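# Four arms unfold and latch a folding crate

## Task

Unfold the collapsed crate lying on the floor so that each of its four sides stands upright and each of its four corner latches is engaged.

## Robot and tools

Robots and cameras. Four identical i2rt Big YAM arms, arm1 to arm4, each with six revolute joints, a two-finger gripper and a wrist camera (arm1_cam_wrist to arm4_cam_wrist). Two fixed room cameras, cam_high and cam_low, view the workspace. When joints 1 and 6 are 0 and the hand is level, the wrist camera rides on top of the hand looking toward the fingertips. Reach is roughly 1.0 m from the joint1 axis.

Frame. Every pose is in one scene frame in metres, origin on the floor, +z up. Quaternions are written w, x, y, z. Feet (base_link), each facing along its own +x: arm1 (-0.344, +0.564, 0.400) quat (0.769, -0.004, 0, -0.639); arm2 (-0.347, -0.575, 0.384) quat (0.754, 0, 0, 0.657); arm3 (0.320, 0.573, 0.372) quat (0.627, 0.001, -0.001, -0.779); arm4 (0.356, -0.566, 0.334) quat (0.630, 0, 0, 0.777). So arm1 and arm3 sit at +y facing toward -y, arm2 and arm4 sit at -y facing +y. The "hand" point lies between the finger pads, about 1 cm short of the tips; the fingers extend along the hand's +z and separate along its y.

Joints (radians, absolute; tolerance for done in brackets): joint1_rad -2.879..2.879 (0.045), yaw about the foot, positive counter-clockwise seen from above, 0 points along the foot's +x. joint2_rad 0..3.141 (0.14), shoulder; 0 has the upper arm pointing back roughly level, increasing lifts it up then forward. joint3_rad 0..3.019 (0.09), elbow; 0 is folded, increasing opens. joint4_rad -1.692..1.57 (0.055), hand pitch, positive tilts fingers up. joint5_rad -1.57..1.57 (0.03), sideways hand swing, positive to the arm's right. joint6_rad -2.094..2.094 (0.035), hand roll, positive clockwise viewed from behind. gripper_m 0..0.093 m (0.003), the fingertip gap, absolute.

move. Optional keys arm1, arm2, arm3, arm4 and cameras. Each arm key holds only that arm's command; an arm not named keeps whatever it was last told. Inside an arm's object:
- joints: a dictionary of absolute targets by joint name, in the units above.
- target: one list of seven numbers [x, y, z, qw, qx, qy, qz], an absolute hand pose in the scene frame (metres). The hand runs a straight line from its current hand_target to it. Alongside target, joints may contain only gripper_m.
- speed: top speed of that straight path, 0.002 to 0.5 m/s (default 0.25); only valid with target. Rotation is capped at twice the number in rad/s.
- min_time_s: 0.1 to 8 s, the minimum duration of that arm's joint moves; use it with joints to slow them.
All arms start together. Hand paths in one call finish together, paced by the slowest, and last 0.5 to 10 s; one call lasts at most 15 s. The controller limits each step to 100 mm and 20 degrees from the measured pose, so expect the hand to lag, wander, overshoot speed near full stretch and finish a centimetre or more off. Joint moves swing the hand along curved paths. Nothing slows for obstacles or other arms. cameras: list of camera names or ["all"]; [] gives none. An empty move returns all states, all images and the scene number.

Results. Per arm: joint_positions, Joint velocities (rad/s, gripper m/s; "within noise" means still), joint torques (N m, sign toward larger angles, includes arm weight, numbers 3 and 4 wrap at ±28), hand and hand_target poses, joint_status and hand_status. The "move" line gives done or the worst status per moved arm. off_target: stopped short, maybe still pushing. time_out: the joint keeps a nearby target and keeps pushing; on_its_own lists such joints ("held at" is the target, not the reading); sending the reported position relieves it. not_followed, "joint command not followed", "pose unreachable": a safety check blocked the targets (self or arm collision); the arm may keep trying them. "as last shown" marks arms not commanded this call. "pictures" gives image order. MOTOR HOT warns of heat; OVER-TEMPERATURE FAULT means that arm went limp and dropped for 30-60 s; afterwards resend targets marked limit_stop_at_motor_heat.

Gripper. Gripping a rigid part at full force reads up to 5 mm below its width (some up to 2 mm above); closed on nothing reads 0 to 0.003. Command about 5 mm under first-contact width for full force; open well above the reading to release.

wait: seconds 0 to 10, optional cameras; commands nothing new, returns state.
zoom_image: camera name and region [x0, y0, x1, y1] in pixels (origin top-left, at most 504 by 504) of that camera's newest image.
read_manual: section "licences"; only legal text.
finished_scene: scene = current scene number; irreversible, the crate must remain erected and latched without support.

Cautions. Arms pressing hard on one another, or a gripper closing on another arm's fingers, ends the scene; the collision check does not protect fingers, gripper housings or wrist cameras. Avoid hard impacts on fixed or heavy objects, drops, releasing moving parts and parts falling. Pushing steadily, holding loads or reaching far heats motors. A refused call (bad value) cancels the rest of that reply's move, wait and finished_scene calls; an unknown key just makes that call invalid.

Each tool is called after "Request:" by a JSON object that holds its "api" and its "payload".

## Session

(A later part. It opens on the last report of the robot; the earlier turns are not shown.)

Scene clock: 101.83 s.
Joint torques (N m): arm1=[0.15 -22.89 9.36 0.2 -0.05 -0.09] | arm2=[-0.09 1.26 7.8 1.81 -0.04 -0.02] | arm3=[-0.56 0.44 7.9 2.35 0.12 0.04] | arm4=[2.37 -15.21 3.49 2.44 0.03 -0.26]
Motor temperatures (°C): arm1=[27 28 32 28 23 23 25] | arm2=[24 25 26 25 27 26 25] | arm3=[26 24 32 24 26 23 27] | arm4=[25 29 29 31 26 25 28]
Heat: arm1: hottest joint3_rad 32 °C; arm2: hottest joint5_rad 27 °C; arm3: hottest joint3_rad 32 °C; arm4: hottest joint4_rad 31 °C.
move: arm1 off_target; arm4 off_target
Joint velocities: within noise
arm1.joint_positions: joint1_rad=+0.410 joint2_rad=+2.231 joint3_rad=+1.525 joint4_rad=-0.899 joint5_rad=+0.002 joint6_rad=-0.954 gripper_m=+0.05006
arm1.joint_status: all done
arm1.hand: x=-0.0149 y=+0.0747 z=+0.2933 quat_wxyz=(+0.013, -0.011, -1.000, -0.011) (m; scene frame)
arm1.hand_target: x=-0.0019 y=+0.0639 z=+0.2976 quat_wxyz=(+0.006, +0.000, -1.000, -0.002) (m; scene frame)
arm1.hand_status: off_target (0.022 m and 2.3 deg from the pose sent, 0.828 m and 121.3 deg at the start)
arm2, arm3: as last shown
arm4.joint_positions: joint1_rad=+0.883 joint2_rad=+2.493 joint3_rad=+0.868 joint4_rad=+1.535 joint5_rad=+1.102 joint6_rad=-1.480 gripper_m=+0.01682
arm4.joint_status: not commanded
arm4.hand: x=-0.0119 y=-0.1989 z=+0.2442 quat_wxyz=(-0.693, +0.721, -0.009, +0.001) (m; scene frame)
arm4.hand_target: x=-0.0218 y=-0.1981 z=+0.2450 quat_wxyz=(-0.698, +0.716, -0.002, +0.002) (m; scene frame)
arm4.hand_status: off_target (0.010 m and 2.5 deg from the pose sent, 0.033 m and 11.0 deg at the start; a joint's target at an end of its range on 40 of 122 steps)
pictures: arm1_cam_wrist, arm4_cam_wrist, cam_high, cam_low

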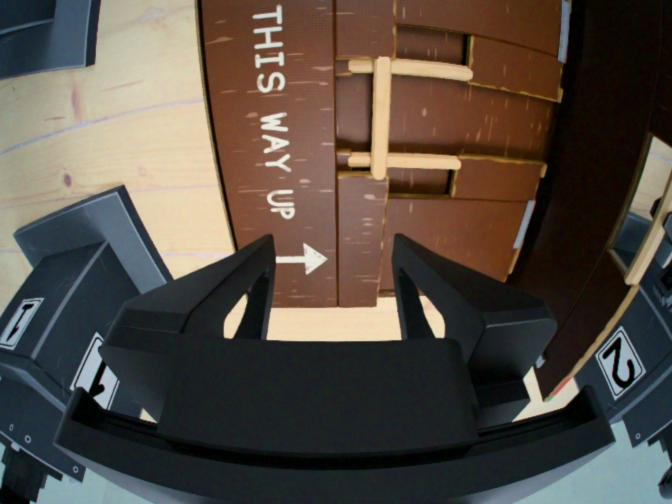

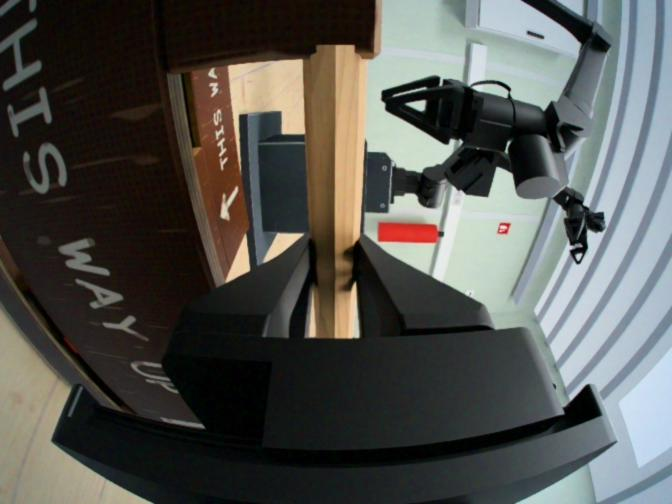

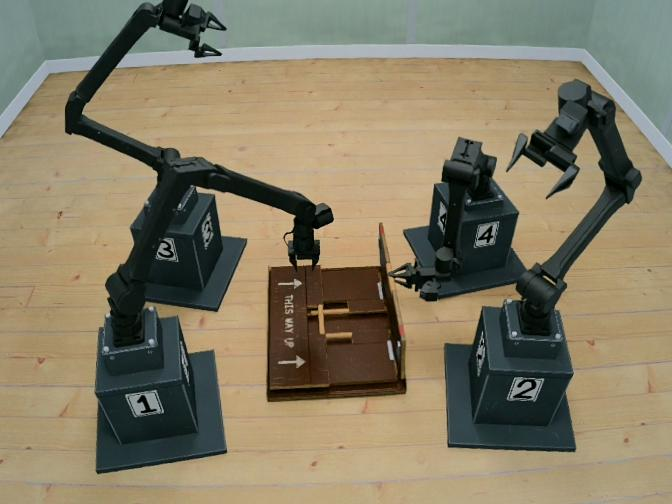

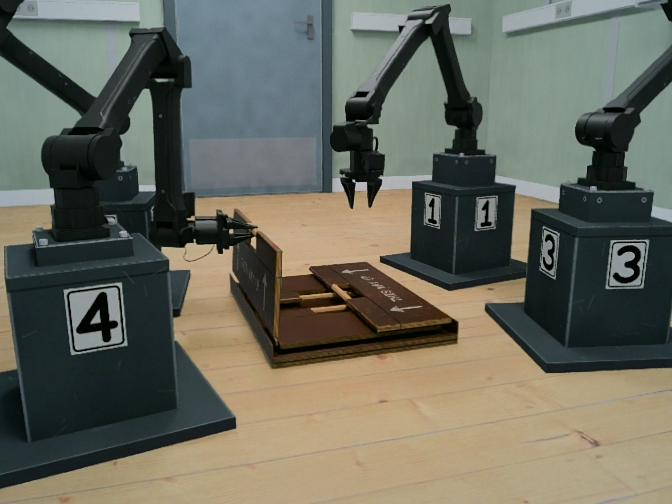

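Request:
{"api": "move", "payload": {"arm1": {"target": [-0.013, 0.027, 0.14, 0, 0, 1, 0], "speed": 0.3}, "cameras": ["arm1_cam_wrist"]}}

Request:
{"api": "zoom_image", "payload": {"camera": "arm1_cam_wrist", "region": [180, 0, 672, 340]}}

Scene clock: 108.07 s.
Joint torques (N m): arm1=[-0.56 -25.23 7.75 0.61 -0.01 -0.07] | arm2=[-0.03 1.32 7.82 1.81 -0.04 -0.01] | arm3=[-0.26 0.21 7.84 2.4 0.14 0] | arm4=[2.37 -15.21 3.51 2.44 0.02 -0.26]
Motor temperatures (°C): arm1=[27 28 32 28 23 23 25] | arm2=[24 25 26 25 27 26 25] | arm3=[26 24 32 24 26 23 27] | arm4=[25 28 29 31 26 25 28]
Heat: arm1: hottest joint3_rad 32 °C; arm2: hottest joint5_rad 27 °C; arm3: hottest joint3_rad 32 °C; arm4: hottest joint4_rad 31 °C.
move: arm1 off_target
Joint velocities: within noise
arm1.joint_positions: joint1_rad=+0.375 joint2_rad=+2.577 joint3_rad=+1.689 joint4_rad=-0.724 joint5_rad=-0.007 joint6_rad=-1.002 gripper_m=+0.05006
arm1.joint_status: not commanded
arm1.hand: x=-0.0220 y=+0.0474 z=+0.1324 quat_wxyz=(+0.011, -0.005, -1.000, -0.017) (m; scene frame)
arm1.hand_target: x=-0.0140 y=+0.0291 z=+0.1399 quat_wxyz=(+0.000, +0.000, -1.000, -0.001) (m; scene frame)
arm1.hand_status: off_target (0.024 m and 2.4 deg from the pose sent, 0.161 m and 2.3 deg at the start)
arm2, arm3, arm4: as last shown
pictures: arm1_cam_wrist

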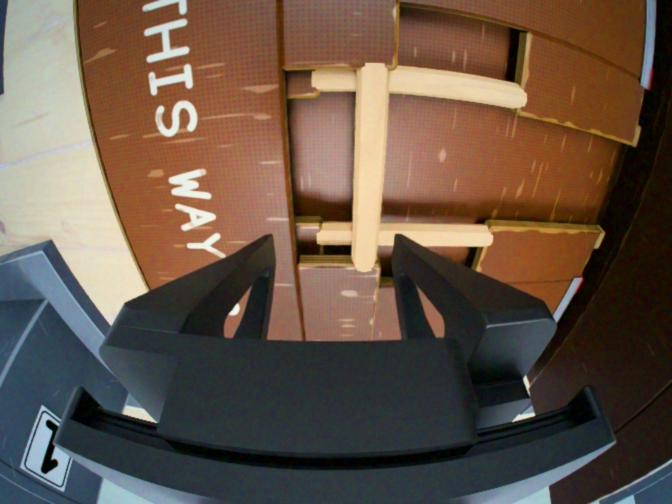

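Scaled by 1.024 from the camera's 672x504 image, which has a finer 960x720 frame.

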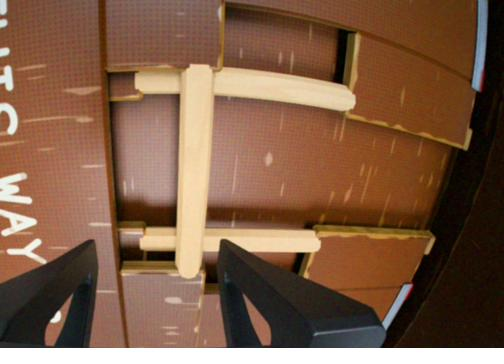

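Request:
{"api": "move", "payload": {"arm1": {"target": [-0.017, 0.013, 0.088, 0, 0, 1, 0], "speed": 0.2}, "cameras": ["arm1_cam_wrist"]}}

Scene clock: 114.13 s.
Joint torques (N m): arm1=[-0.79 -25.52 7.95 0.44 0 -0.03] | arm2=[-0.03 1.26 7.82 1.81 -0.04 -0.01] | arm3=[-0.44 0.09 7.77 2.44 0.13 0.03] | arm4=[2.37 -15.27 3.49 2.44 0.03 -0.26]
Motor temperatures (°C): arm1=[27 28 32 28 23 23 25] | arm2=[24 25 26 25 27 26 25] | arm3=[26 24 32 24 26 23 27] | arm4=[25 28 29 31 26 25 28]
Heat: arm1: hottest joint3_rad 32 °C; arm2: hottest joint5_rad 27 °C; arm3: hottest joint3_rad 32 °C; arm4: hottest joint4_rad 31 °C.
move: arm1 off_target
Joint velocities: within noise
arm1.joint_positions: joint1_rad=+0.363 joint2_rad=+2.702 joint3_rad=+1.801 joint4_rad=-0.701 joint5_rad=-0.007 joint6_rad=-1.017 gripper_m=+0.05006
arm1.joint_status: not commanded
arm1.hand: x=-0.0212 y=+0.0311 z=+0.0842 quat_wxyz=(+0.008, -0.003, -1.000, -0.012) (m; scene frame)
arm1.hand_target: x=-0.0169 y=+0.0139 z=+0.0879 quat_wxyz=(+0.000, +0.000, -1.000, +0.000) (m; scene frame)
arm1.hand_status: off_target (0.019 m and 1.7 deg from the pose sent, 0.056 m and 2.4 deg at the start)
arm2, arm3, arm4: as last shown
pictures: arm1_cam_wrist

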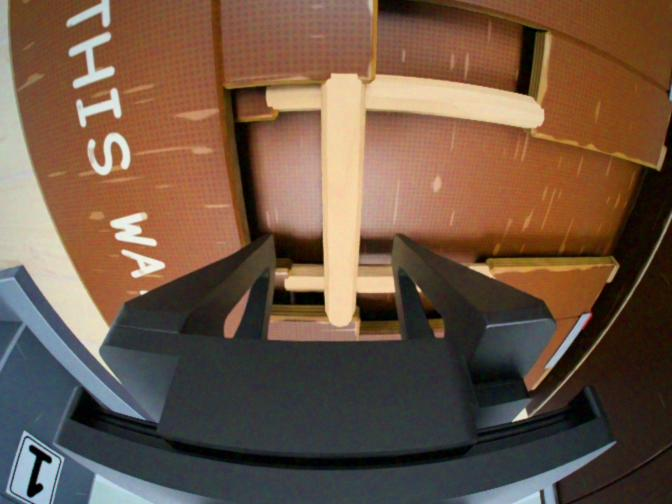

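Request:
{"api": "move", "payload": {"arm1": {"target": [-0.010, 0.015, 0.052, 0, 0, 1, 0], "speed": 0.12}}}

Request:
{"api": "move", "payload": {"arm1": {"joints": {"gripper_m": 0.014}}, "cameras": ["arm1_cam_wrist", "cam_low"]}}

Scene clock: 117.13 s.
Joint torques (N m): arm1=[-0.38 -26.05 7.79 0.76 -0.01 0.04] | arm2=[-0.03 1.2 7.79 1.83 -0.04 -0.01] | arm3=[-0.67 -0.21 7.92 2.25 0.11 -0.01] | arm4=[2.32 -15.21 3.49 2.44 0.03 -0.26]
Motor temperatures (°C): arm1=[27 29 32 28 23 23 25] | arm2=[24 25 26 25 27 26 25] | arm3=[26 24 32 24 26 23 27] | arm4=[25 28 29 31 26 25 28]
Heat: arm1: hottest joint3_rad 32 °C; arm2: hottest joint5_rad 27 °C; arm3: hottest joint3_rad 32 °C; arm4: hottest joint4_rad 31 °C.
move: arm1 off_target
Joint velocities: within noise
arm1.joint_positions: joint1_rad=+0.363 joint2_rad=+2.781 joint3_rad=+1.868 joint4_rad=-0.690 joint5_rad=-0.007 joint6_rad=-1.017 gripper_m=+0.05006
arm1.joint_status: not commanded
arm1.hand: x=-0.0200 y=+0.0286 z=+0.0514 quat_wxyz=(+0.008, -0.003, -1.000, -0.013) (m; scene frame)
arm1.hand_target: x=-0.0100 y=+0.0152 z=+0.0530 quat_wxyz=(+0.000, +0.000, -1.000, +0.001) (m; scene frame)
arm1.hand_status: off_target (0.017 m and 1.8 deg from the pose sent, 0.038 m and 1.7 deg at the start)
arm2, arm3, arm4: as last shown
pictures: none

Scene clock: 117.90 s.
Joint torques (N m): arm1=[0.03 -25.58 7.53 0.58 0.01 0.04] | arm2=[-0.09 1.26 7.8 1.83 -0.03 -0.01] | arm3=[-0.44 0.26 7.71 2.39 0.13 0.01] | arm4=[2.37 -15.15 3.49 2.43 0.03 -0.26]
Motor temperatures (°C): arm1=[27 29 32 28 23 23 25] | arm2=[24 25 26 25 27 26 25] | arm3=[26 24 32 24 26 23 27] | arm4=[25 28 29 31 26 25 28]
Heat: arm1: hottest joint3_rad 32 °C; arm2: hottest joint5_rad 27 °C; arm3: hottest joint3_rad 32 °C; arm4: hottest joint4_rad 31 °C.
move: arm1 off_target
Joint velocities: within noise
arm1.joint_positions: joint1_rad=+0.361 joint2_rad=+2.783 joint3_rad=+1.870 joint4_rad=-0.689 joint5_rad=-0.006 joint6_rad=-1.017 gripper_m=+0.01730
arm1.joint_status: gripper_m off_target (ended at +0.01733, target +0.01400)
arm1.hand: x=-0.0208 y=+0.0275 z=+0.0508 quat_wxyz=(+0.009, -0.004, -1.000, -0.012) (m; scene frame)
arm1.hand_target: x=-0.0116 y=+0.0156 z=+0.0521 quat_wxyz=(+0.001, -0.001, -1.000, +0.000) (m; scene frame)
arm1.hand_status: not commanded
arm2, arm3, arm4: as last shown
pictures: arm1_cam_wrist, cam_low

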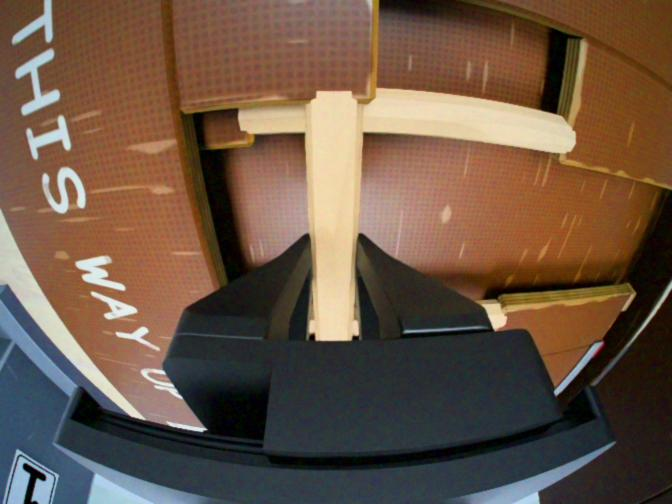

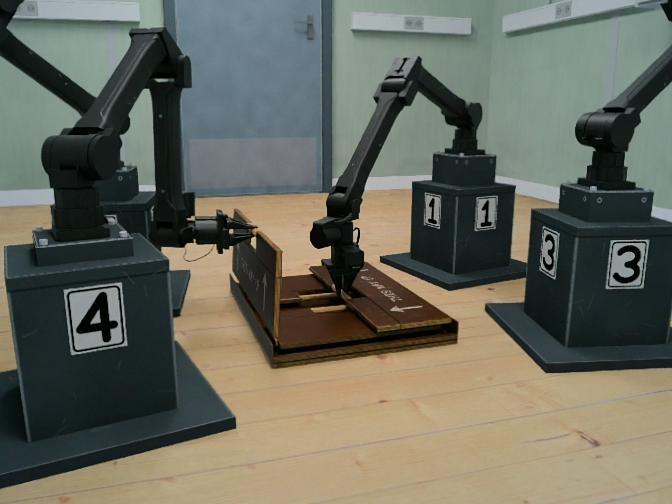

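Request:
{"api": "move", "payload": {"arm1": {"target": [-0.012, 0.024, 0.104, 0, 0, 0.9914, -0.1305], "speed": 0.12}}}

Request:
{"api": "move", "payload": {"arm1": {"target": [-0.014, 0.042, 0.147, 0, 0, 0.9659, -0.2588], "speed": 0.15}}}

Request:
{"api": "move", "payload": {"arm1": {"target": [-0.014, 0.070, 0.184, 0, 0, 0.9239, -0.3827], "speed": 0.15}, "cameras": ["cam_low", "cam_high", "arm1_cam_wrist"]}}

Scene clock: 122.67 s.
Joint torques (N m): arm1=[0.26 -27.28 4.12 1.72 0.54 0.1] | arm2=[-0.03 1.32 7.8 1.83 -0.03 -0.01] | arm3=[-0.62 -0.26 7.94 2.32 0.13 0.01] | arm4=[2.37 -15.21 3.49 2.44 0.03 -0.26]
Motor temperatures (°C): arm1=[27 29 33 28 23 23 25] | arm2=[24 25 26 25 27 26 25] | arm3=[26 24 32 24 26 23 27] | arm4=[25 28 28 31 26 25 28]
Heat: arm1: hottest joint3_rad 33 °C; arm2: hottest joint5_rad 27 °C; arm3: hottest joint3_rad 32 °C; arm4: hottest joint4_rad 31 °C.
move: arm1 off_target
Joint velocities: within noise
arm1.joint_positions: joint1_rad=+0.398 joint2_rad=+2.620 joint3_rad=+1.583 joint4_rad=-0.348 joint5_rad=+0.119 joint6_rad=-0.997 gripper_m=+0.01725
arm1.joint_status: not commanded
arm1.hand: x=-0.0204 y=+0.0301 z=+0.0898 quat_wxyz=(+0.002, -0.001, -0.994, +0.112) (m; scene frame)
arm1.hand_target: x=-0.0097 y=+0.0242 z=+0.1038 quat_wxyz=(-0.005, +0.001, -0.992, +0.129) (m; scene frame)
arm1.hand_status: off_target (0.018 m and 2.1 deg from the pose sent, 0.054 m and 16.4 deg at the start)
arm2.joint_positions: joint1_rad=+0.742 joint2_rad=+0.634 joint3_rad=+1.438 joint4_rad=-1.211 joint5_rad=-0.133 joint6_rad=-0.320 gripper_m=+0.09396
arm2.joint_status: not commanded
arm2.hand: x=-0.5071 y=-0.3840 z=+0.9710 quat_wxyz=(-0.284, +0.802, -0.229, -0.472) (m; scene frame)
arm2.hand_target: x=-0.5054 y=-0.3866 z=+0.9838 quat_wxyz=(-0.292, +0.795, -0.226, -0.481) (m; scene frame)
arm2.hand_status: not commanded
arm3.joint_positions: joint1_rad=+0.368 joint2_rad=+0.623 joint3_rad=+1.401 joint4_rad=-1.238 joint5_rad=-0.070 joint6_rad=+0.635 gripper_m=+0.09396
arm3.joint_status: not commanded
arm3.hand: x=+0.3681 y=+0.3300 z=+0.9365 quat_wxyz=(-0.499, -0.717, -0.455, +0.173) (m; scene frame)
arm3.hand_target: x=+0.3677 y=+0.3328 z=+0.9460 quat_wxyz=(-0.508, -0.712, -0.452, +0.176) (m; scene frame)
arm3.hand_status: not commanded
arm4: as last shown
pictures: none

Scene clock: 124.27 s.
Joint torques (N m): arm1=[0.26 -24.82 3.32 2.28 0.8 0.11] | arm2=[-0.09 1.26 7.82 1.83 -0.04 -0.01] | arm3=[-1.03 0.26 7.83 2.28 0.12 -0.03] | arm4=[2.37 -15.21 3.49 2.44 0.03 -0.26]
Motor temperatures (°C): arm1=[27 29 32 28 23 23 25] | arm2=[24 25 26 25 27 26 25] | arm3=[26 24 32 24 26 23 27] | arm4=[25 28 28 31 26 25 28]
Heat: arm1: hottest joint3_rad 32 °C; arm2: hottest joint5_rad 27 °C; arm3: hottest joint3_rad 32 °C; arm4: hottest joint4_rad 31 °C.
move: arm1 off_target
Joint velocities: within noise
arm1.joint_positions: joint1_rad=+0.456 joint2_rad=+2.488 joint3_rad=+1.325 joint4_rad=-0.011 joint5_rad=+0.286 joint6_rad=-0.985 gripper_m=+0.01721
arm1.joint_status: not commanded
arm1.hand: x=-0.0216 y=+0.0455 z=+0.1348 quat_wxyz=(+0.005, -0.001, -0.970, +0.243) (m; scene frame)
arm1.hand_target: x=-0.0146 y=+0.0418 z=+0.1463 quat_wxyz=(+0.000, +0.001, -0.966, +0.258) (m; scene frame)
arm1.hand_status: off_target (0.015 m and 2.0 deg from the pose sent, 0.059 m and 17.1 deg at the start)
arm2, arm3, arm4: as last shown
pictures: none

Scene clock: 125.90 s.
Joint torques (N m): arm1=[1.03 -22.36 2.7 2.88 0.89 -0.04] | arm2=[-0.09 1.26 7.82 1.83 -0.03 -0.01] | arm3=[-1.08 -0.03 7.87 2.39 0.09 0.01] | arm4=[2.37 -15.21 3.49 2.43 0.03 -0.26]
Motor temperatures (°C): arm1=[27 29 32 28 23 23 25] | arm2=[24 25 26 25 27 26 25] | arm3=[26 24 32 24 26 23 27] | arm4=[25 28 28 31 26 25 28]
Heat: arm1: hottest joint3_rad 32 °C; arm2: hottest joint5_rad 27 °C; arm3: hottest joint3_rad 32 °C; arm4: hottest joint4_rad 31 °C.
move: arm1 off_target
Joint velocities: within noise
arm1.joint_positions: joint1_rad=+0.531 joint2_rad=+2.419 joint3_rad=+1.120 joint4_rad=+0.336 joint5_rad=+0.471 joint6_rad=-0.995 gripper_m=+0.01717
arm1.joint_status: not commanded
arm1.hand: x=-0.0222 y=+0.0704 z=+0.1746 quat_wxyz=(+0.006, -0.003, -0.929, +0.369) (m; scene frame)
arm1.hand_target: x=-0.0142 y=+0.0687 z=+0.1842 quat_wxyz=(+0.002, +0.005, -0.924, +0.383) (m; scene frame)
arm1.hand_status: off_target (0.012 m and 1.9 deg from the pose sent, 0.055 m and 16.9 deg at the start)
arm2, arm3, arm4: as last shown
pictures: arm1_cam_wrist, cam_high, cam_low

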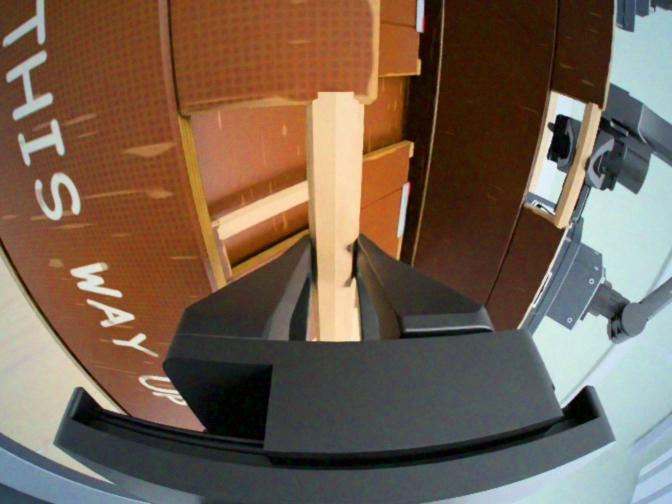

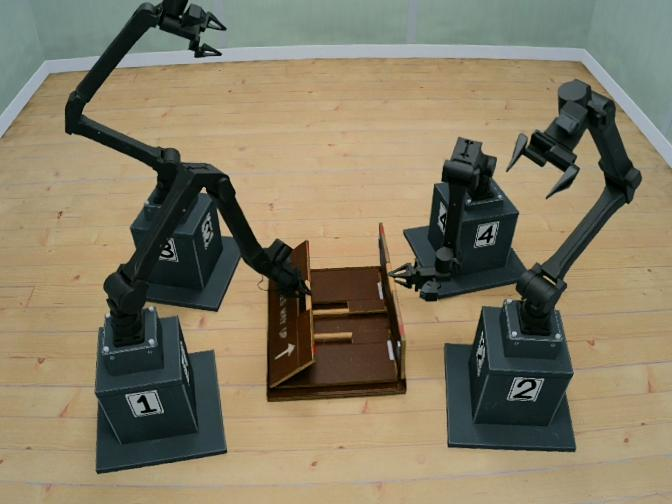

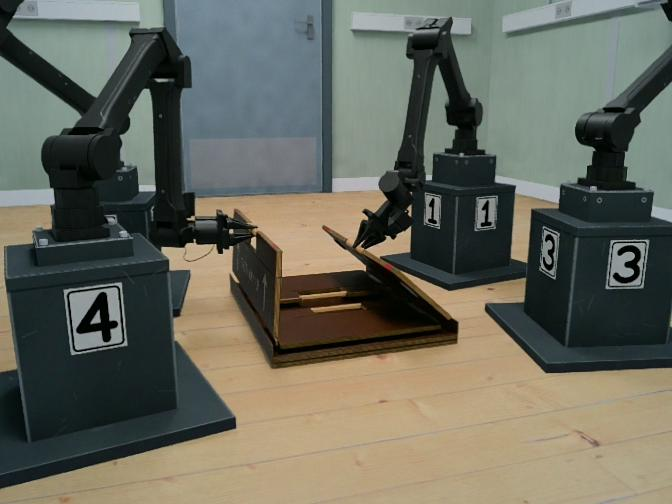

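Request:
{"api": "move", "payload": {"arm1": {"target": [-0.014, 0.117, 0.218, 0, 0, 0.8434, -0.5373], "speed": 0.15}}}

Request:
{"api": "move", "payload": {"arm1": {"target": [-0.014, 0.161, 0.233, 0, 0, 0.7660, -0.6428], "speed": 0.15}, "arm2": {"target": [-0.09, -0.04, 0.42, 0, 0.7071, -0.7071, 0], "speed": 0.35, "joints": {"gripper_m": 0.05}}}}

Request:
{"api": "move", "payload": {"arm1": {"target": [-0.014, 0.200, 0.238, 0, 0, 0.7071, -0.7071], "speed": 0.12}, "arm3": {"target": [0.18, 0.05, 0.42, 0, 0.7071, 0.7071, 0], "speed": 0.4, "joints": {"gripper_m": 0.05}}, "cameras": ["all"]}}

Request:
{"api": "zoom_image", "payload": {"camera": "cam_low", "region": [210, 170, 480, 380]}}

Request:
{"api": "zoom_image", "payload": {"camera": "cam_high", "region": [236, 200, 446, 420]}}

Scene clock: 141.63 s.
Joint torques (N m): arm1=[1.2 -18.9 2.18 3.62 0.71 -0.03] | arm2=[-0.09 1.26 7.8 1.83 -0.03 -0.01] | arm3=[-0.44 -0.21 7.79 2.36 0.13 0.01] | arm4=[2.37 -15.21 3.48 2.44 0.03 -0.26]
Motor temperatures (°C): arm1=[27 31 32 28 23 23 25] | arm2=[24 25 26 25 27 26 25] | arm3=[26 24 33 24 26 23 27] | arm4=[25 28 28 31 26 25 28]
Heat: arm1: hottest joint3_rad 32 °C; arm2: hottest joint5_rad 27 °C; arm3: hottest joint3_rad 33 °C; arm4: hottest joint4_rad 31 °C.
move: arm1 done
Joint velocities: within noise
arm1.joint_positions: joint1_rad=+0.657 joint2_rad=+2.450 joint3_rad=+0.934 joint4_rad=+0.859 joint5_rad=+0.741 joint6_rad=-1.092 gripper_m=+0.01710
arm1.joint_status: not commanded
arm1.hand: x=-0.0225 y=+0.1169 z=+0.2153 quat_wxyz=(+0.007, -0.005, -0.850, +0.527) (m; scene frame)
arm1.hand_target: x=-0.0140 y=+0.1160 z=+0.2183 quat_wxyz=(+0.002, +0.000, -0.843, +0.538) (m; scene frame)
arm1.hand_status: done (0.009 m and 1.7 deg from the pose sent, 0.064 m and 21.7 deg at the start)
arm2, arm3: as last shown
arm4.joint_positions: joint1_rad=+0.883 joint2_rad=+2.493 joint3_rad=+0.868 joint4_rad=+1.535 joint5_rad=+1.102 joint6_rad=-1.480 gripper_m=+0.01682
arm4.joint_status: not commanded
arm4.hand: x=-0.0119 y=-0.1989 z=+0.2442 quat_wxyz=(-0.693, +0.721, -0.009, +0.001) (m; scene frame)
arm4.hand_target: x=-0.0218 y=-0.1981 z=+0.2450 quat_wxyz=(-0.698, +0.716, -0.002, +0.002) (m; scene frame)
arm4.hand_status: not commanded
pictures: none

Scene clock: 144.90 s.
Joint torques (N m): arm1=[0.67 -17.61 1.13 3.18 0.19 -0.02] | arm2=[-0.26 -21.25 9.31 -0.1 0.09 0.06] | arm3=[-0.97 -0.03 7.77 2.36 0.11 0.03] | arm4=[2.37 -15.21 3.49 2.44 0.03 -0.26]
Motor temperatures (°C): arm1=[27 31 31 28 23 23 25] | arm2=[24 25 26 25 27 26 25] | arm3=[26 24 33 24 26 23 27] | arm4=[25 28 28 31 26 25 28]
Heat: arm1: hottest joint2_rad 31 °C; arm2: hottest joint5_rad 27 °C; arm3: hottest joint3_rad 33 °C; arm4: hottest joint4_rad 31 °C.
move: arm1 done; arm2 off_target
Joint velocities: within noise
arm1.joint_positions: joint1_rad=+0.766 joint2_rad=+2.593 joint3_rad=+0.894 joint4_rad=+1.368 joint5_rad=+0.948 joint6_rad=-1.299 gripper_m=+0.01704
arm1.joint_status: not commanded
arm1.hand: x=-0.0224 y=+0.1587 z=+0.2346 quat_wxyz=(+0.010, -0.007, -0.769, +0.639) (m; scene frame)
arm1.hand_target: x=-0.0147 y=+0.1599 z=+0.2343 quat_wxyz=(+0.004, -0.001, -0.765, +0.644) (m; scene frame)
arm1.hand_status: done (0.009 m and 1.5 deg from the pose sent, 0.048 m and 16.5 deg at the start)
arm2.joint_positions: joint1_rad=-0.309 joint2_rad=+2.019 joint3_rad=+1.536 joint4_rad=-1.144 joint5_rad=-0.007 joint6_rad=-0.458 gripper_m=+0.05013
arm2.joint_status: all done
arm2.hand: x=-0.1014 y=-0.0587 z=+0.4018 quat_wxyz=(+0.027, +0.711, -0.702, +0.006) (m; scene frame)
arm2.hand_target: x=-0.0917 y=-0.0459 z=+0.4179 quat_wxyz=(+0.009, +0.707, -0.707, +0.001) (m; scene frame)
arm2.hand_status: off_target (0.029 m and 3.3 deg from the pose sent, 0.772 m and 86.3 deg at the start)
arm3, arm4: as last shown
pictures: none

Scene clock: 147.53 s.
Joint torques (N m): arm1=[1.73 -16.67 -0.51 2.8 0.31 0.15] | arm2=[-0.5 -21.25 9.31 -0.12 0.09 0.06] | arm3=[-1.03 -14.51 9.62 -0.24 0.22 -0.05] | arm4=[2.37 -15.21 3.51 2.44 0.02 -0.26]
Motor temperatures (°C): arm1=[27 31 31 28 23 23 26] | arm2=[24 26 27 25 27 26 25] | arm3=[26 24 33 24 26 23 27] | arm4=[25 28 28 31 26 25 28]
Heat: arm1: hottest joint2_rad 31 °C; arm2: hottest joint3_rad 27 °C; arm3: hottest joint3_rad 33 °C; arm4: hottest joint4_rad 31 °C.
move: arm1 off_target; arm3 off_target
Joint velocities: within noise
arm1.joint_positions: joint1_rad=+0.838 joint2_rad=+2.653 joint3_rad=+0.894 joint4_rad=+1.554 joint5_rad=+1.073 joint6_rad=-1.390 gripper_m=+0.01703
arm1.joint_status: not commanded
arm1.hand: x=-0.0231 y=+0.1873 z=+0.2414 quat_wxyz=(+0.021, -0.020, -0.738, +0.674) (m; scene frame)
arm1.hand_target: x=-0.0163 y=+0.1961 z=+0.2386 quat_wxyz=(+0.012, -0.014, -0.737, +0.675) (m; scene frame)
arm1.hand_status: off_target (0.016 m and 6.2 deg from the pose sent, 0.042 m and 10.7 deg at the start; a joint's target at an end of its range on 54 of 78 steps)
arm2.joint_positions: joint1_rad=-0.307 joint2_rad=+2.019 joint3_rad=+1.536 joint4_rad=-1.144 joint5_rad=-0.007 joint6_rad=-0.458 gripper_m=+0.05013
arm2.joint_status: not commanded
arm2.hand: x=-0.1022 y=-0.0584 z=+0.4018 quat_wxyz=(+0.027, +0.712, -0.702, +0.006) (m; scene frame)
arm2.hand_target: x=-0.0925 y=-0.0455 z=+0.4179 quat_wxyz=(+0.009, +0.708, -0.706, +0.001) (m; scene frame)
arm2.hand_status: not commanded
arm3.joint_positions: joint1_rad=-0.047 joint2_rad=+1.858 joint3_rad=+1.358 joint4_rad=-1.090 joint5_rad=+0.003 joint6_rad=-0.246 gripper_m=+0.05012
arm3.joint_status: all done
arm3.hand: x=+0.1828 y=+0.0670 z=+0.4145 quat_wxyz=(+0.005, -0.713, -0.701, -0.009) (m; scene frame)
arm3.hand_target: x=+0.1778 y=+0.0534 z=+0.4170 quat_wxyz=(+0.004, -0.710, -0.704, -0.004) (m; scene frame)
arm3.hand_status: off_target (0.018 m and 1.5 deg from the pose sent, 0.617 m and 68.1 deg at the start)
arm4: as last shown
pictures: arm1_cam_wrist, arm2_cam_wrist, arm3_cam_wrist, arm4_cam_wrist, cam_high, cam_low

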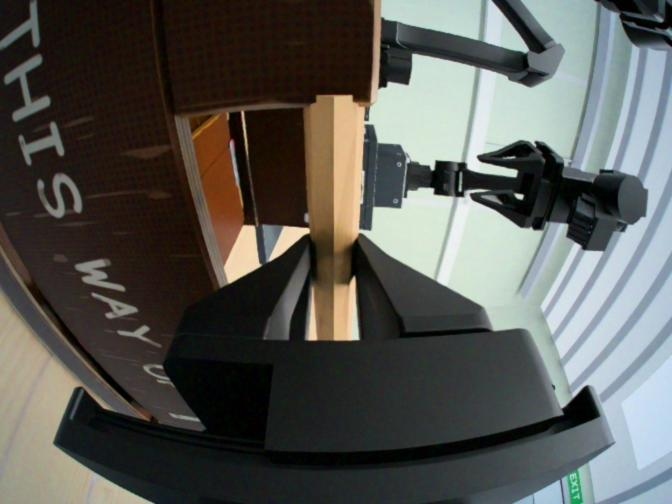

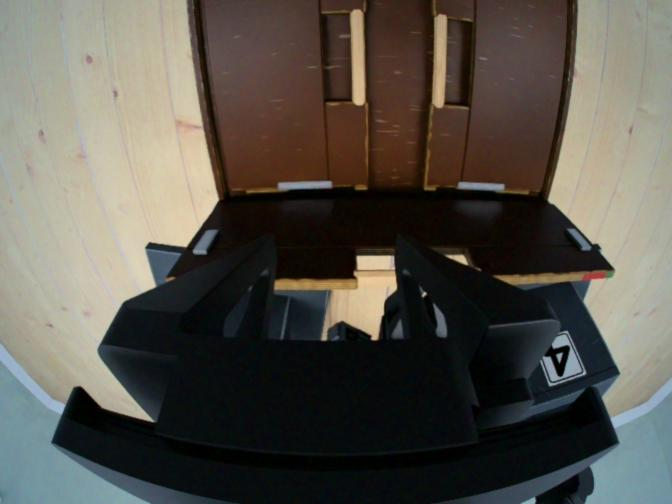

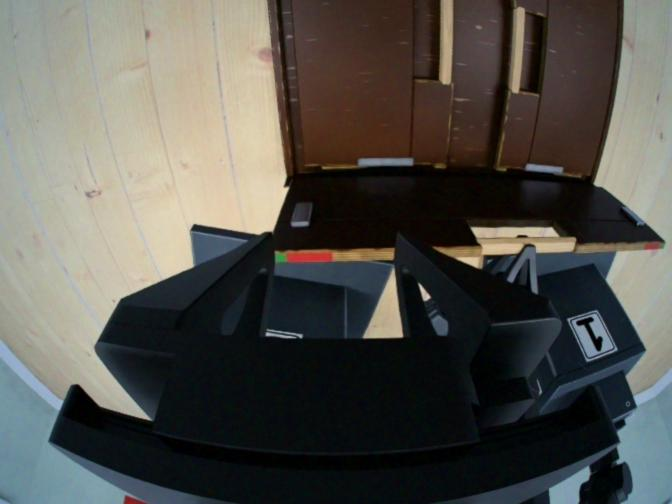

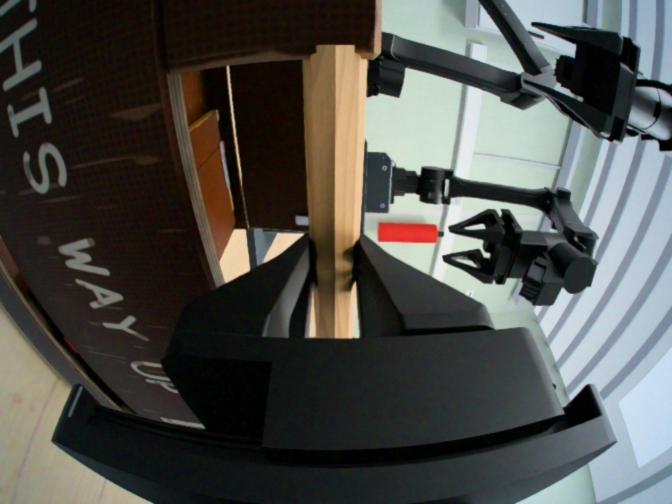

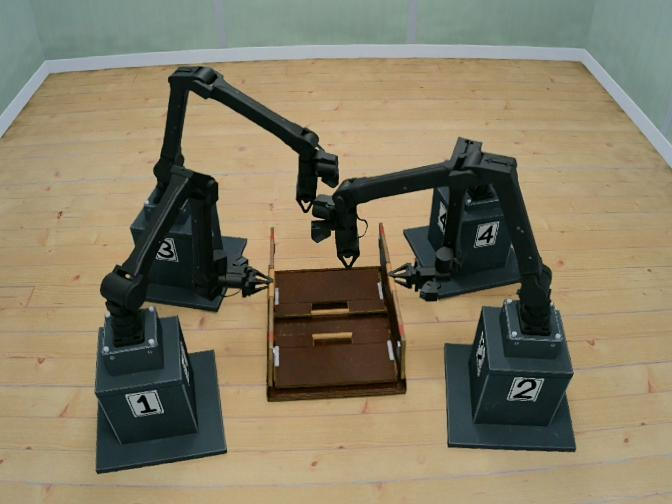

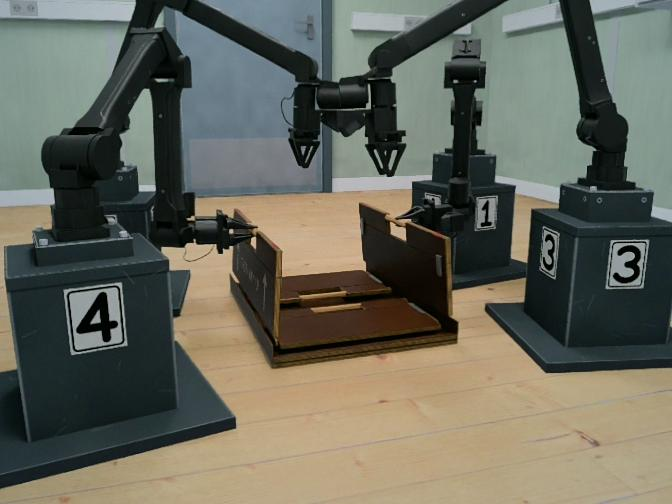

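Scaled by 1.867 from the camera's 672x504 image, which has a finer 960x720 frame.

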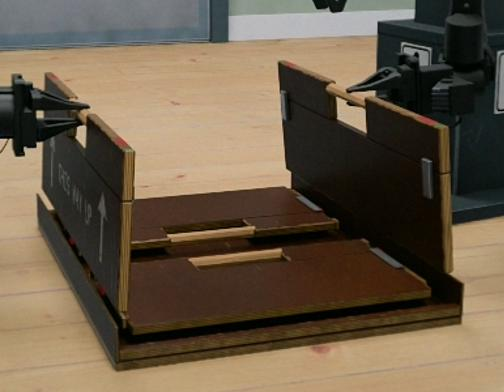

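Scaled by 2.291 from the camera's 672x504 image, which has a finer 960x720 frame.

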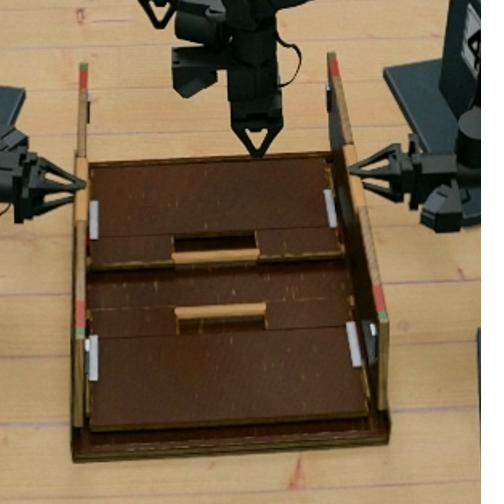

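Request:
{"api": "move", "payload": {"arm1": {"target": [-0.0163, 0.214, 0.240, 0.012, -0.014, -0.737, 0.675], "speed": 0.08}, "arm4": {"target": [-0.0218, -0.209, 0.245, -0.698, 0.716, -0.002, 0.002], "speed": 0.08}, "cameras": ["cam_high", "cam_low"]}}

Request:
{"api": "zoom_image", "payload": {"camera": "cam_low", "region": [210, 170, 480, 380]}}

Request:
{"api": "zoom_image", "payload": {"camera": "cam_high", "region": [236, 200, 446, 420]}}

Scene clock: 154.30 s.
Joint torques (N m): arm1=[3.02 -17.44 -1.2 2.48 0.21 0.24] | arm2=[-0.44 -21.19 9.31 -0.1 0.09 0.07] | arm3=[-0.67 -14.1 9.47 -0.13 0.22 -0.04] | arm4=[2.78 -15.56 2.22 2.43 0.11 -0.15]
Motor temperatures (°C): arm1=[27 31 31 28 23 23 26] | arm2=[24 27 27 25 27 26 25] | arm3=[26 24 32 24 26 23 27] | arm4=[25 28 28 31 26 25 28]
Heat: arm1: hottest joint2_rad 31 °C; arm2: hottest joint2_rad 27 °C; arm3: hottest joint3_rad 32 °C; arm4: hottest joint4_rad 31 °C.
move: arm1 off_target; arm4 off_target
Joint velocities: within noise
arm1.joint_positions: joint1_rad=+0.864 joint2_rad=+2.653 joint3_rad=+0.890 joint4_rad=+1.555 joint5_rad=+1.123 joint6_rad=-1.382 gripper_m=+0.01703
arm1.joint_status: not commanded
arm1.hand: x=-0.0236 y=+0.1970 z=+0.2428 quat_wxyz=(+0.030, -0.029, -0.735, +0.677) (m; scene frame)
arm1.hand_target: x=-0.0145 y=+0.2108 z=+0.2413 quat_wxyz=(+0.012, -0.021, -0.736, +0.677) (m; scene frame)
arm1.hand_status: off_target (0.019 m and 2.7 deg from the pose sent, 0.028 m and 1.3 deg at the start; a joint's target at an end of its range on 30 of 31 steps)
arm2, arm3: as last shown
arm4.joint_positions: joint1_rad=+0.892 joint2_rad=+2.493 joint3_rad=+0.868 joint4_rad=+1.535 joint5_rad=+1.122 joint6_rad=-1.480 gripper_m=+0.01682
arm4.joint_status: not commanded
arm4.hand: x=-0.0118 y=-0.2023 z=+0.2445 quat_wxyz=(-0.693, +0.721, -0.012, +0.005) (m; scene frame)
arm4.hand_target: x=-0.0189 y=-0.2061 z=+0.2451 quat_wxyz=(-0.697, +0.717, -0.005, +0.005) (m; scene frame)
arm4.hand_status: off_target (0.012 m and 1.5 deg from the pose sent, 0.014 m and 1.2 deg at the start; a joint's target at an end of its range on 23 of 31 steps)
pictures: cam_high, cam_low

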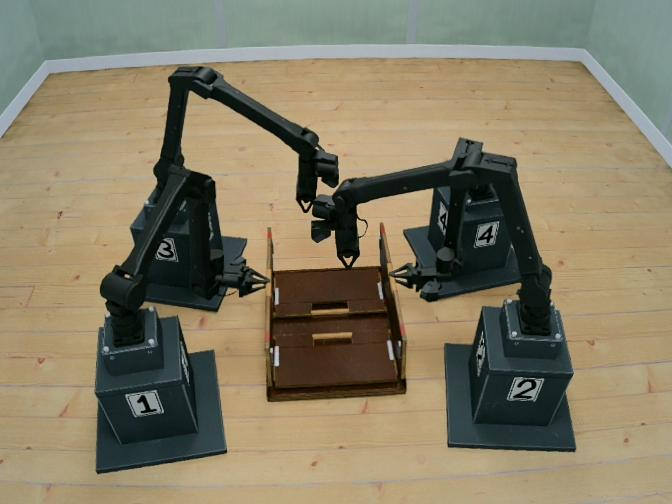

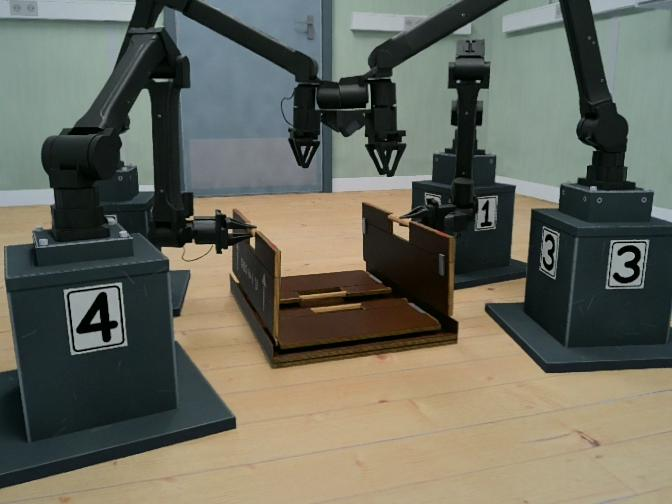

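Scaled by 1.867 from the camera's 672x504 image, which has a finer 960x720 frame.

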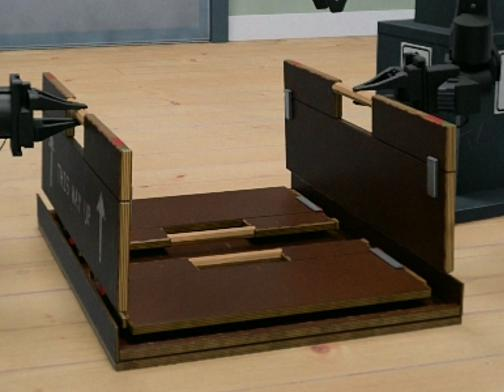

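Scaled by 2.291 from the camera's 672x504 image, which has a finer 960x720 frame.

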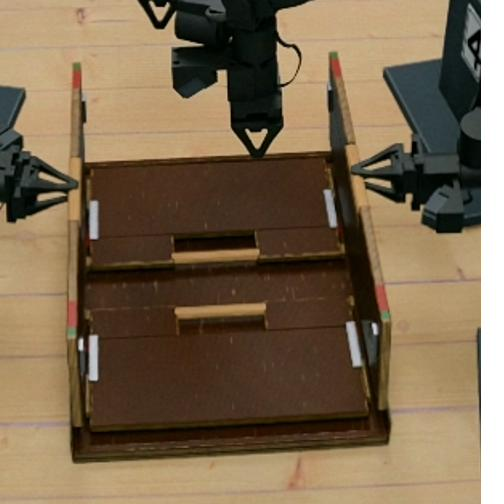

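Request:
{"api": "move", "payload": {"arm2": {"target": [-0.077, -0.005, 0.135, 0, 0.7071, -0.7071, 0], "speed": 0.3}, "cameras": ["arm2_cam_wrist", "cam_low"]}}

Scene clock: 166.63 s.
Joint torques (N m): arm1=[3.14 -17.73 -1.2 2.51 0.18 0.27] | arm2=[0.09 -25.05 6.99 0.61 0.09 0.07] | arm3=[-0.5 -14.62 9.7 -0.13 0.23 -0.03] | arm4=[2.78 -15.5 2.21 2.41 0.11 -0.14]
Motor temperatures (°C): arm1=[27 31 30 28 23 23 26] | arm2=[24 28 28 25 27 26 25] | arm3=[26 24 32 24 26 23 27] | arm4=[25 28 27 31 26 25 28]
Heat: arm1: hottest joint2_rad 31 °C; arm2: hottest joint2_rad 28 °C; arm3: hottest joint3_rad 32 °C; arm4: hottest joint4_rad 31 °C.
move: arm2 off_target
Joint velocities: within noise
arm1, arm3, arm4: as last shown
arm2.joint_positions: joint1_rad=-0.307 joint2_rad=+2.553 joint3_rad=+1.674 joint4_rad=-0.735 joint5_rad=-0.004 joint6_rad=-0.449 gripper_m=+0.05013
arm2.joint_status: not commanded
arm2.hand: x=-0.0861 y=-0.0262 z=+0.1268 quat_wxyz=(+0.021, +0.709, -0.705, +0.006) (m; scene frame)
arm2.hand_target: x=-0.0782 y=-0.0077 z=+0.1354 quat_wxyz=(+0.000, +0.707, -0.707, +0.000) (m; scene frame)
arm2.hand_status: off_target (0.024 m and 2.5 deg from the pose sent, 0.273 m and 3.3 deg at the start)
pictures: arm2_cam_wrist, cam_low

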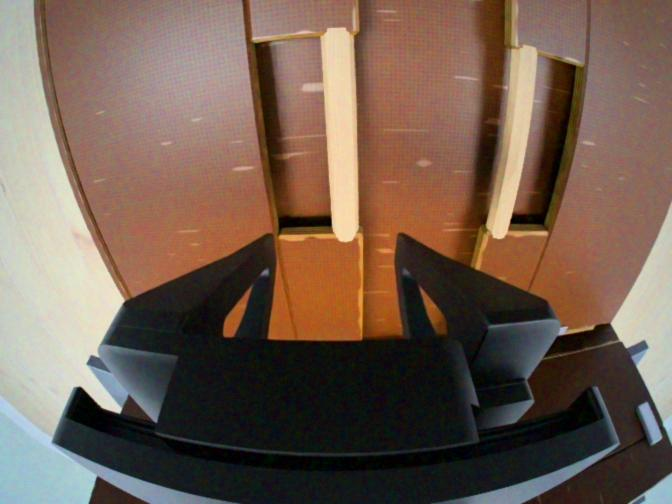

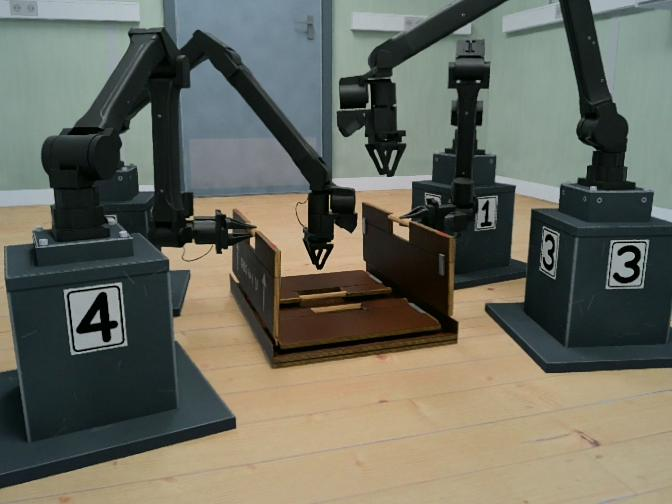

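Request:
{"api": "move", "payload": {"arm2": {"target": [-0.077, 0.004, 0.046, 0, 0.7071, -0.7071, 0], "speed": 0.15}, "cameras": ["arm2_cam_wrist", "cam_low"]}}

Request:
{"api": "zoom_image", "payload": {"camera": "cam_low", "region": [210, 170, 480, 380]}}

Scene clock: 171.60 s.
Joint torques (N m): arm1=[2.84 -18.02 -1.06 2.66 0.21 0.28] | arm2=[0.62 -25.29 6.52 0.47 0.08 0.06] | arm3=[-0.67 -14.45 9.61 -0.12 0.22 -0.04] | arm4=[2.78 -15.56 2.21 2.43 0.11 -0.15]
Motor temperatures (°C): arm1=[27 31 30 28 23 23 26] | arm2=[24 28 28 25 27 26 25] | arm3=[26 25 32 24 26 23 27] | arm4=[25 28 27 31 26 25 28]
Heat: arm1: hottest joint2_rad 31 °C; arm2: hottest joint2_rad 28 °C; arm3: hottest joint3_rad 32 °C; arm4: hottest joint4_rad 31 °C.
move: arm2 off_target
Joint velocities: within noise
arm1, arm3, arm4: as last shown
arm2.joint_positions: joint1_rad=-0.307 joint2_rad=+2.765 joint3_rad=+1.837 joint4_rad=-0.683 joint5_rad=-0.004 joint6_rad=-0.449 gripper_m=+0.05013
arm2.joint_status: not commanded
arm2.hand: x=-0.0816 y=-0.0167 z=+0.0377 quat_wxyz=(+0.019, +0.709, -0.705, +0.005) (m; scene frame)
arm2.hand_target: x=-0.0775 y=+0.0030 z=+0.0462 quat_wxyz=(+0.000, +0.709, -0.705, +0.000) (m; scene frame)
arm2.hand_status: off_target (0.023 m and 2.3 deg from the pose sent, 0.087 m and 2.5 deg at the start)
pictures: arm2_cam_wrist, cam_low

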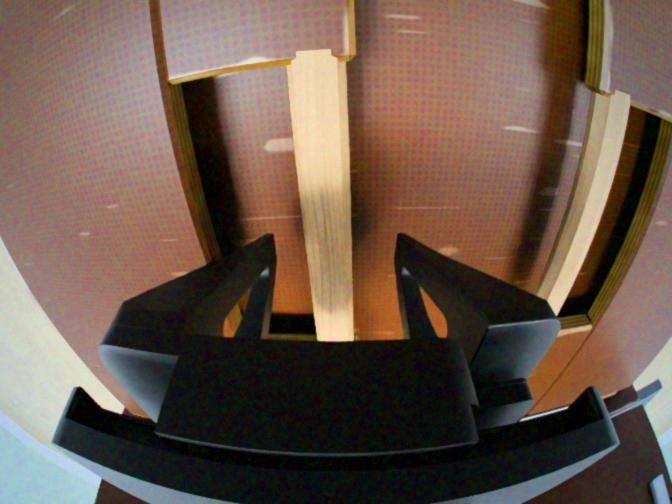

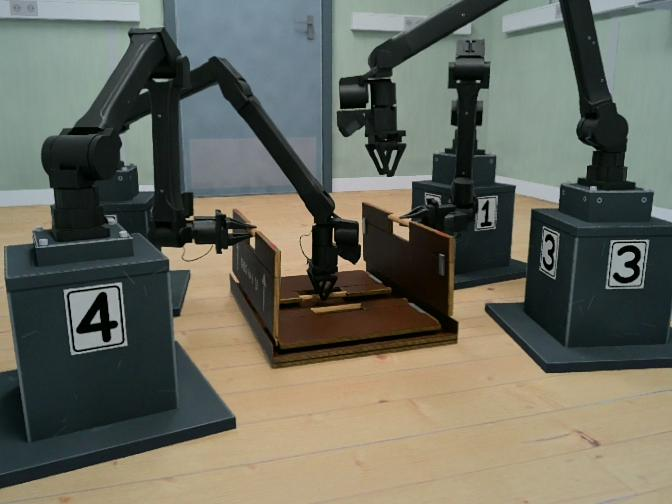

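Scaled by 1.867 from the camera's 672x504 image, which has a finer 960x720 frame.

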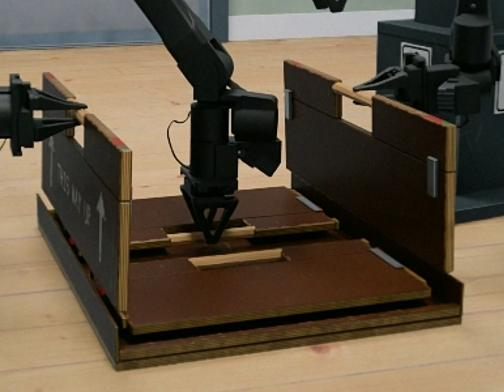

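Request:
{"api": "move", "payload": {"arm2": {"target": [-0.082, 0.006, 0.030, 0, 0.7071, -0.7071, 0], "speed": 0.1}}}

Request:
{"api": "move", "payload": {"arm2": {"joints": {"gripper_m": 0.014}}, "cameras": ["arm2_cam_wrist", "cam_low"]}}

Request:
{"api": "zoom_image", "payload": {"camera": "cam_low", "region": [210, 170, 480, 380]}}

Scene clock: 174.63 s.
Joint torques (N m): arm1=[2.96 -17.79 -1.28 2.66 0.23 0.27] | arm2=[0.44 -24.12 6.8 0.64 0.09 0.06] | arm3=[-0.56 -14.68 9.62 -0.18 0.21 -0.03] | arm4=[2.78 -15.5 2.21 2.43 0.11 -0.15]
Motor temperatures (°C): arm1=[27 31 30 28 23 23 26] | arm2=[24 28 27 25 27 26 25] | arm3=[26 25 32 24 26 23 27] | arm4=[25 28 27 31 26 25 29]
Heat: arm1: hottest joint2_rad 31 °C; arm2: hottest joint2_rad 28 °C; arm3: hottest joint3_rad 32 °C; arm4: hottest joint4_rad 31 °C.
move: arm2 off_target
Joint velocities: within noise
arm1, arm3, arm4: as last shown
arm2.joint_positions: joint1_rad=-0.290 joint2_rad=+2.789 joint3_rad=+1.863 joint4_rad=-0.679 joint5_rad=-0.004 joint6_rad=-0.438 gripper_m=+0.05013
arm2.joint_status: not commanded
arm2.hand: x=-0.0895 y=-0.0089 z=+0.0287 quat_wxyz=(+0.016, +0.711, -0.703, +0.004) (m; scene frame)
arm2.hand_target: x=-0.0863 y=+0.0072 z=+0.0304 quat_wxyz=(+0.000, +0.711, -0.704, +0.000) (m; scene frame)
arm2.hand_status: off_target (0.017 m and 2.0 deg from the pose sent, 0.024 m and 2.3 deg at the start)
pictures: none

Scene clock: 175.43 s.
Joint torques (N m): arm1=[2.78 -17.73 -1.13 2.41 0.19 0.32] | arm2=[0.5 -24.12 6.64 0.53 -0.19 0.18] | arm3=[-1.2 -14.8 9.69 -0.2 0.23 -0.06] | arm4=[2.78 -15.56 2.21 2.43 0.11 -0.15]
Motor temperatures (°C): arm1=[27 31 30 28 23 23 26] | arm2=[24 28 27 25 27 26 25] | arm3=[26 25 32 24 26 23 27] | arm4=[25 28 27 31 26 25 29]
Heat: arm1: hottest joint2_rad 31 °C; arm2: hottest joint2_rad 28 °C; arm3: hottest joint3_rad 32 °C; arm4: hottest joint4_rad 31 °C.
move: arm2 off_target
Joint velocities: within noise
arm1, arm3, arm4: as last shown
arm2.joint_positions: joint1_rad=-0.295 joint2_rad=+2.791 joint3_rad=+1.866 joint4_rad=-0.676 joint5_rad=+0.004 joint6_rad=-0.449 gripper_m=+0.01775
arm2.joint_status: gripper_m off_target (ended at +0.01777, target +0.01400)
arm2.hand: x=-0.0850 y=-0.0091 z=+0.0284 quat_wxyz=(+0.013, +0.713, -0.701, +0.007) (m; scene frame)
arm2.hand_target: x=-0.0835 y=+0.0058 z=+0.0301 quat_wxyz=(+0.000, +0.709, -0.705, +0.000) (m; scene frame)
arm2.hand_status: not commanded
pictures: arm2_cam_wrist, cam_low

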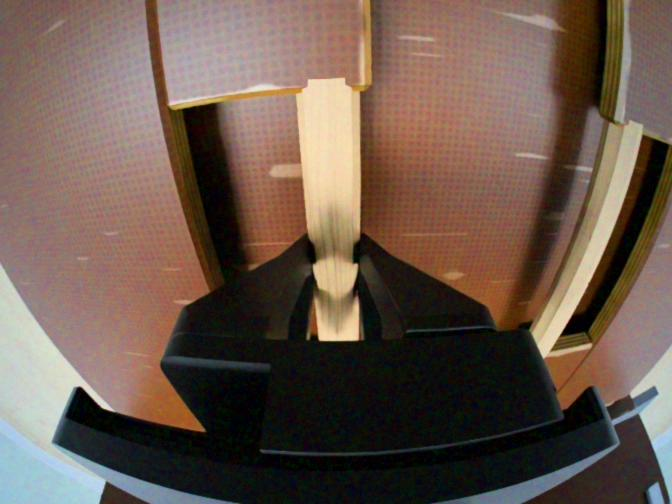

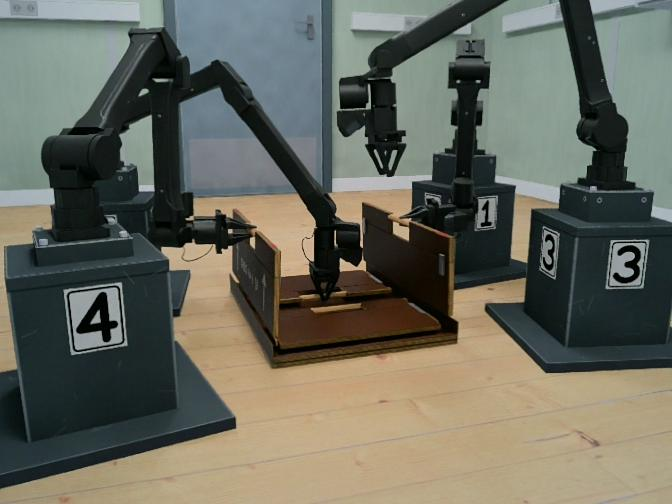

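Scaled by 1.867 from the camera's 672x504 image, which has a finer 960x720 frame.

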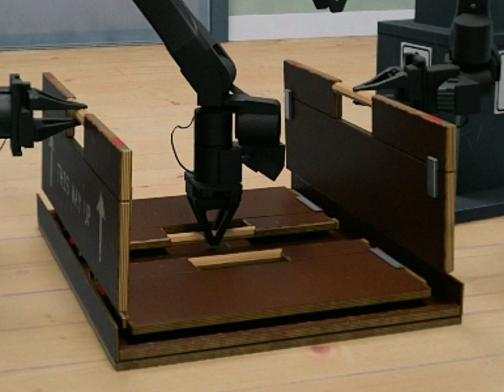

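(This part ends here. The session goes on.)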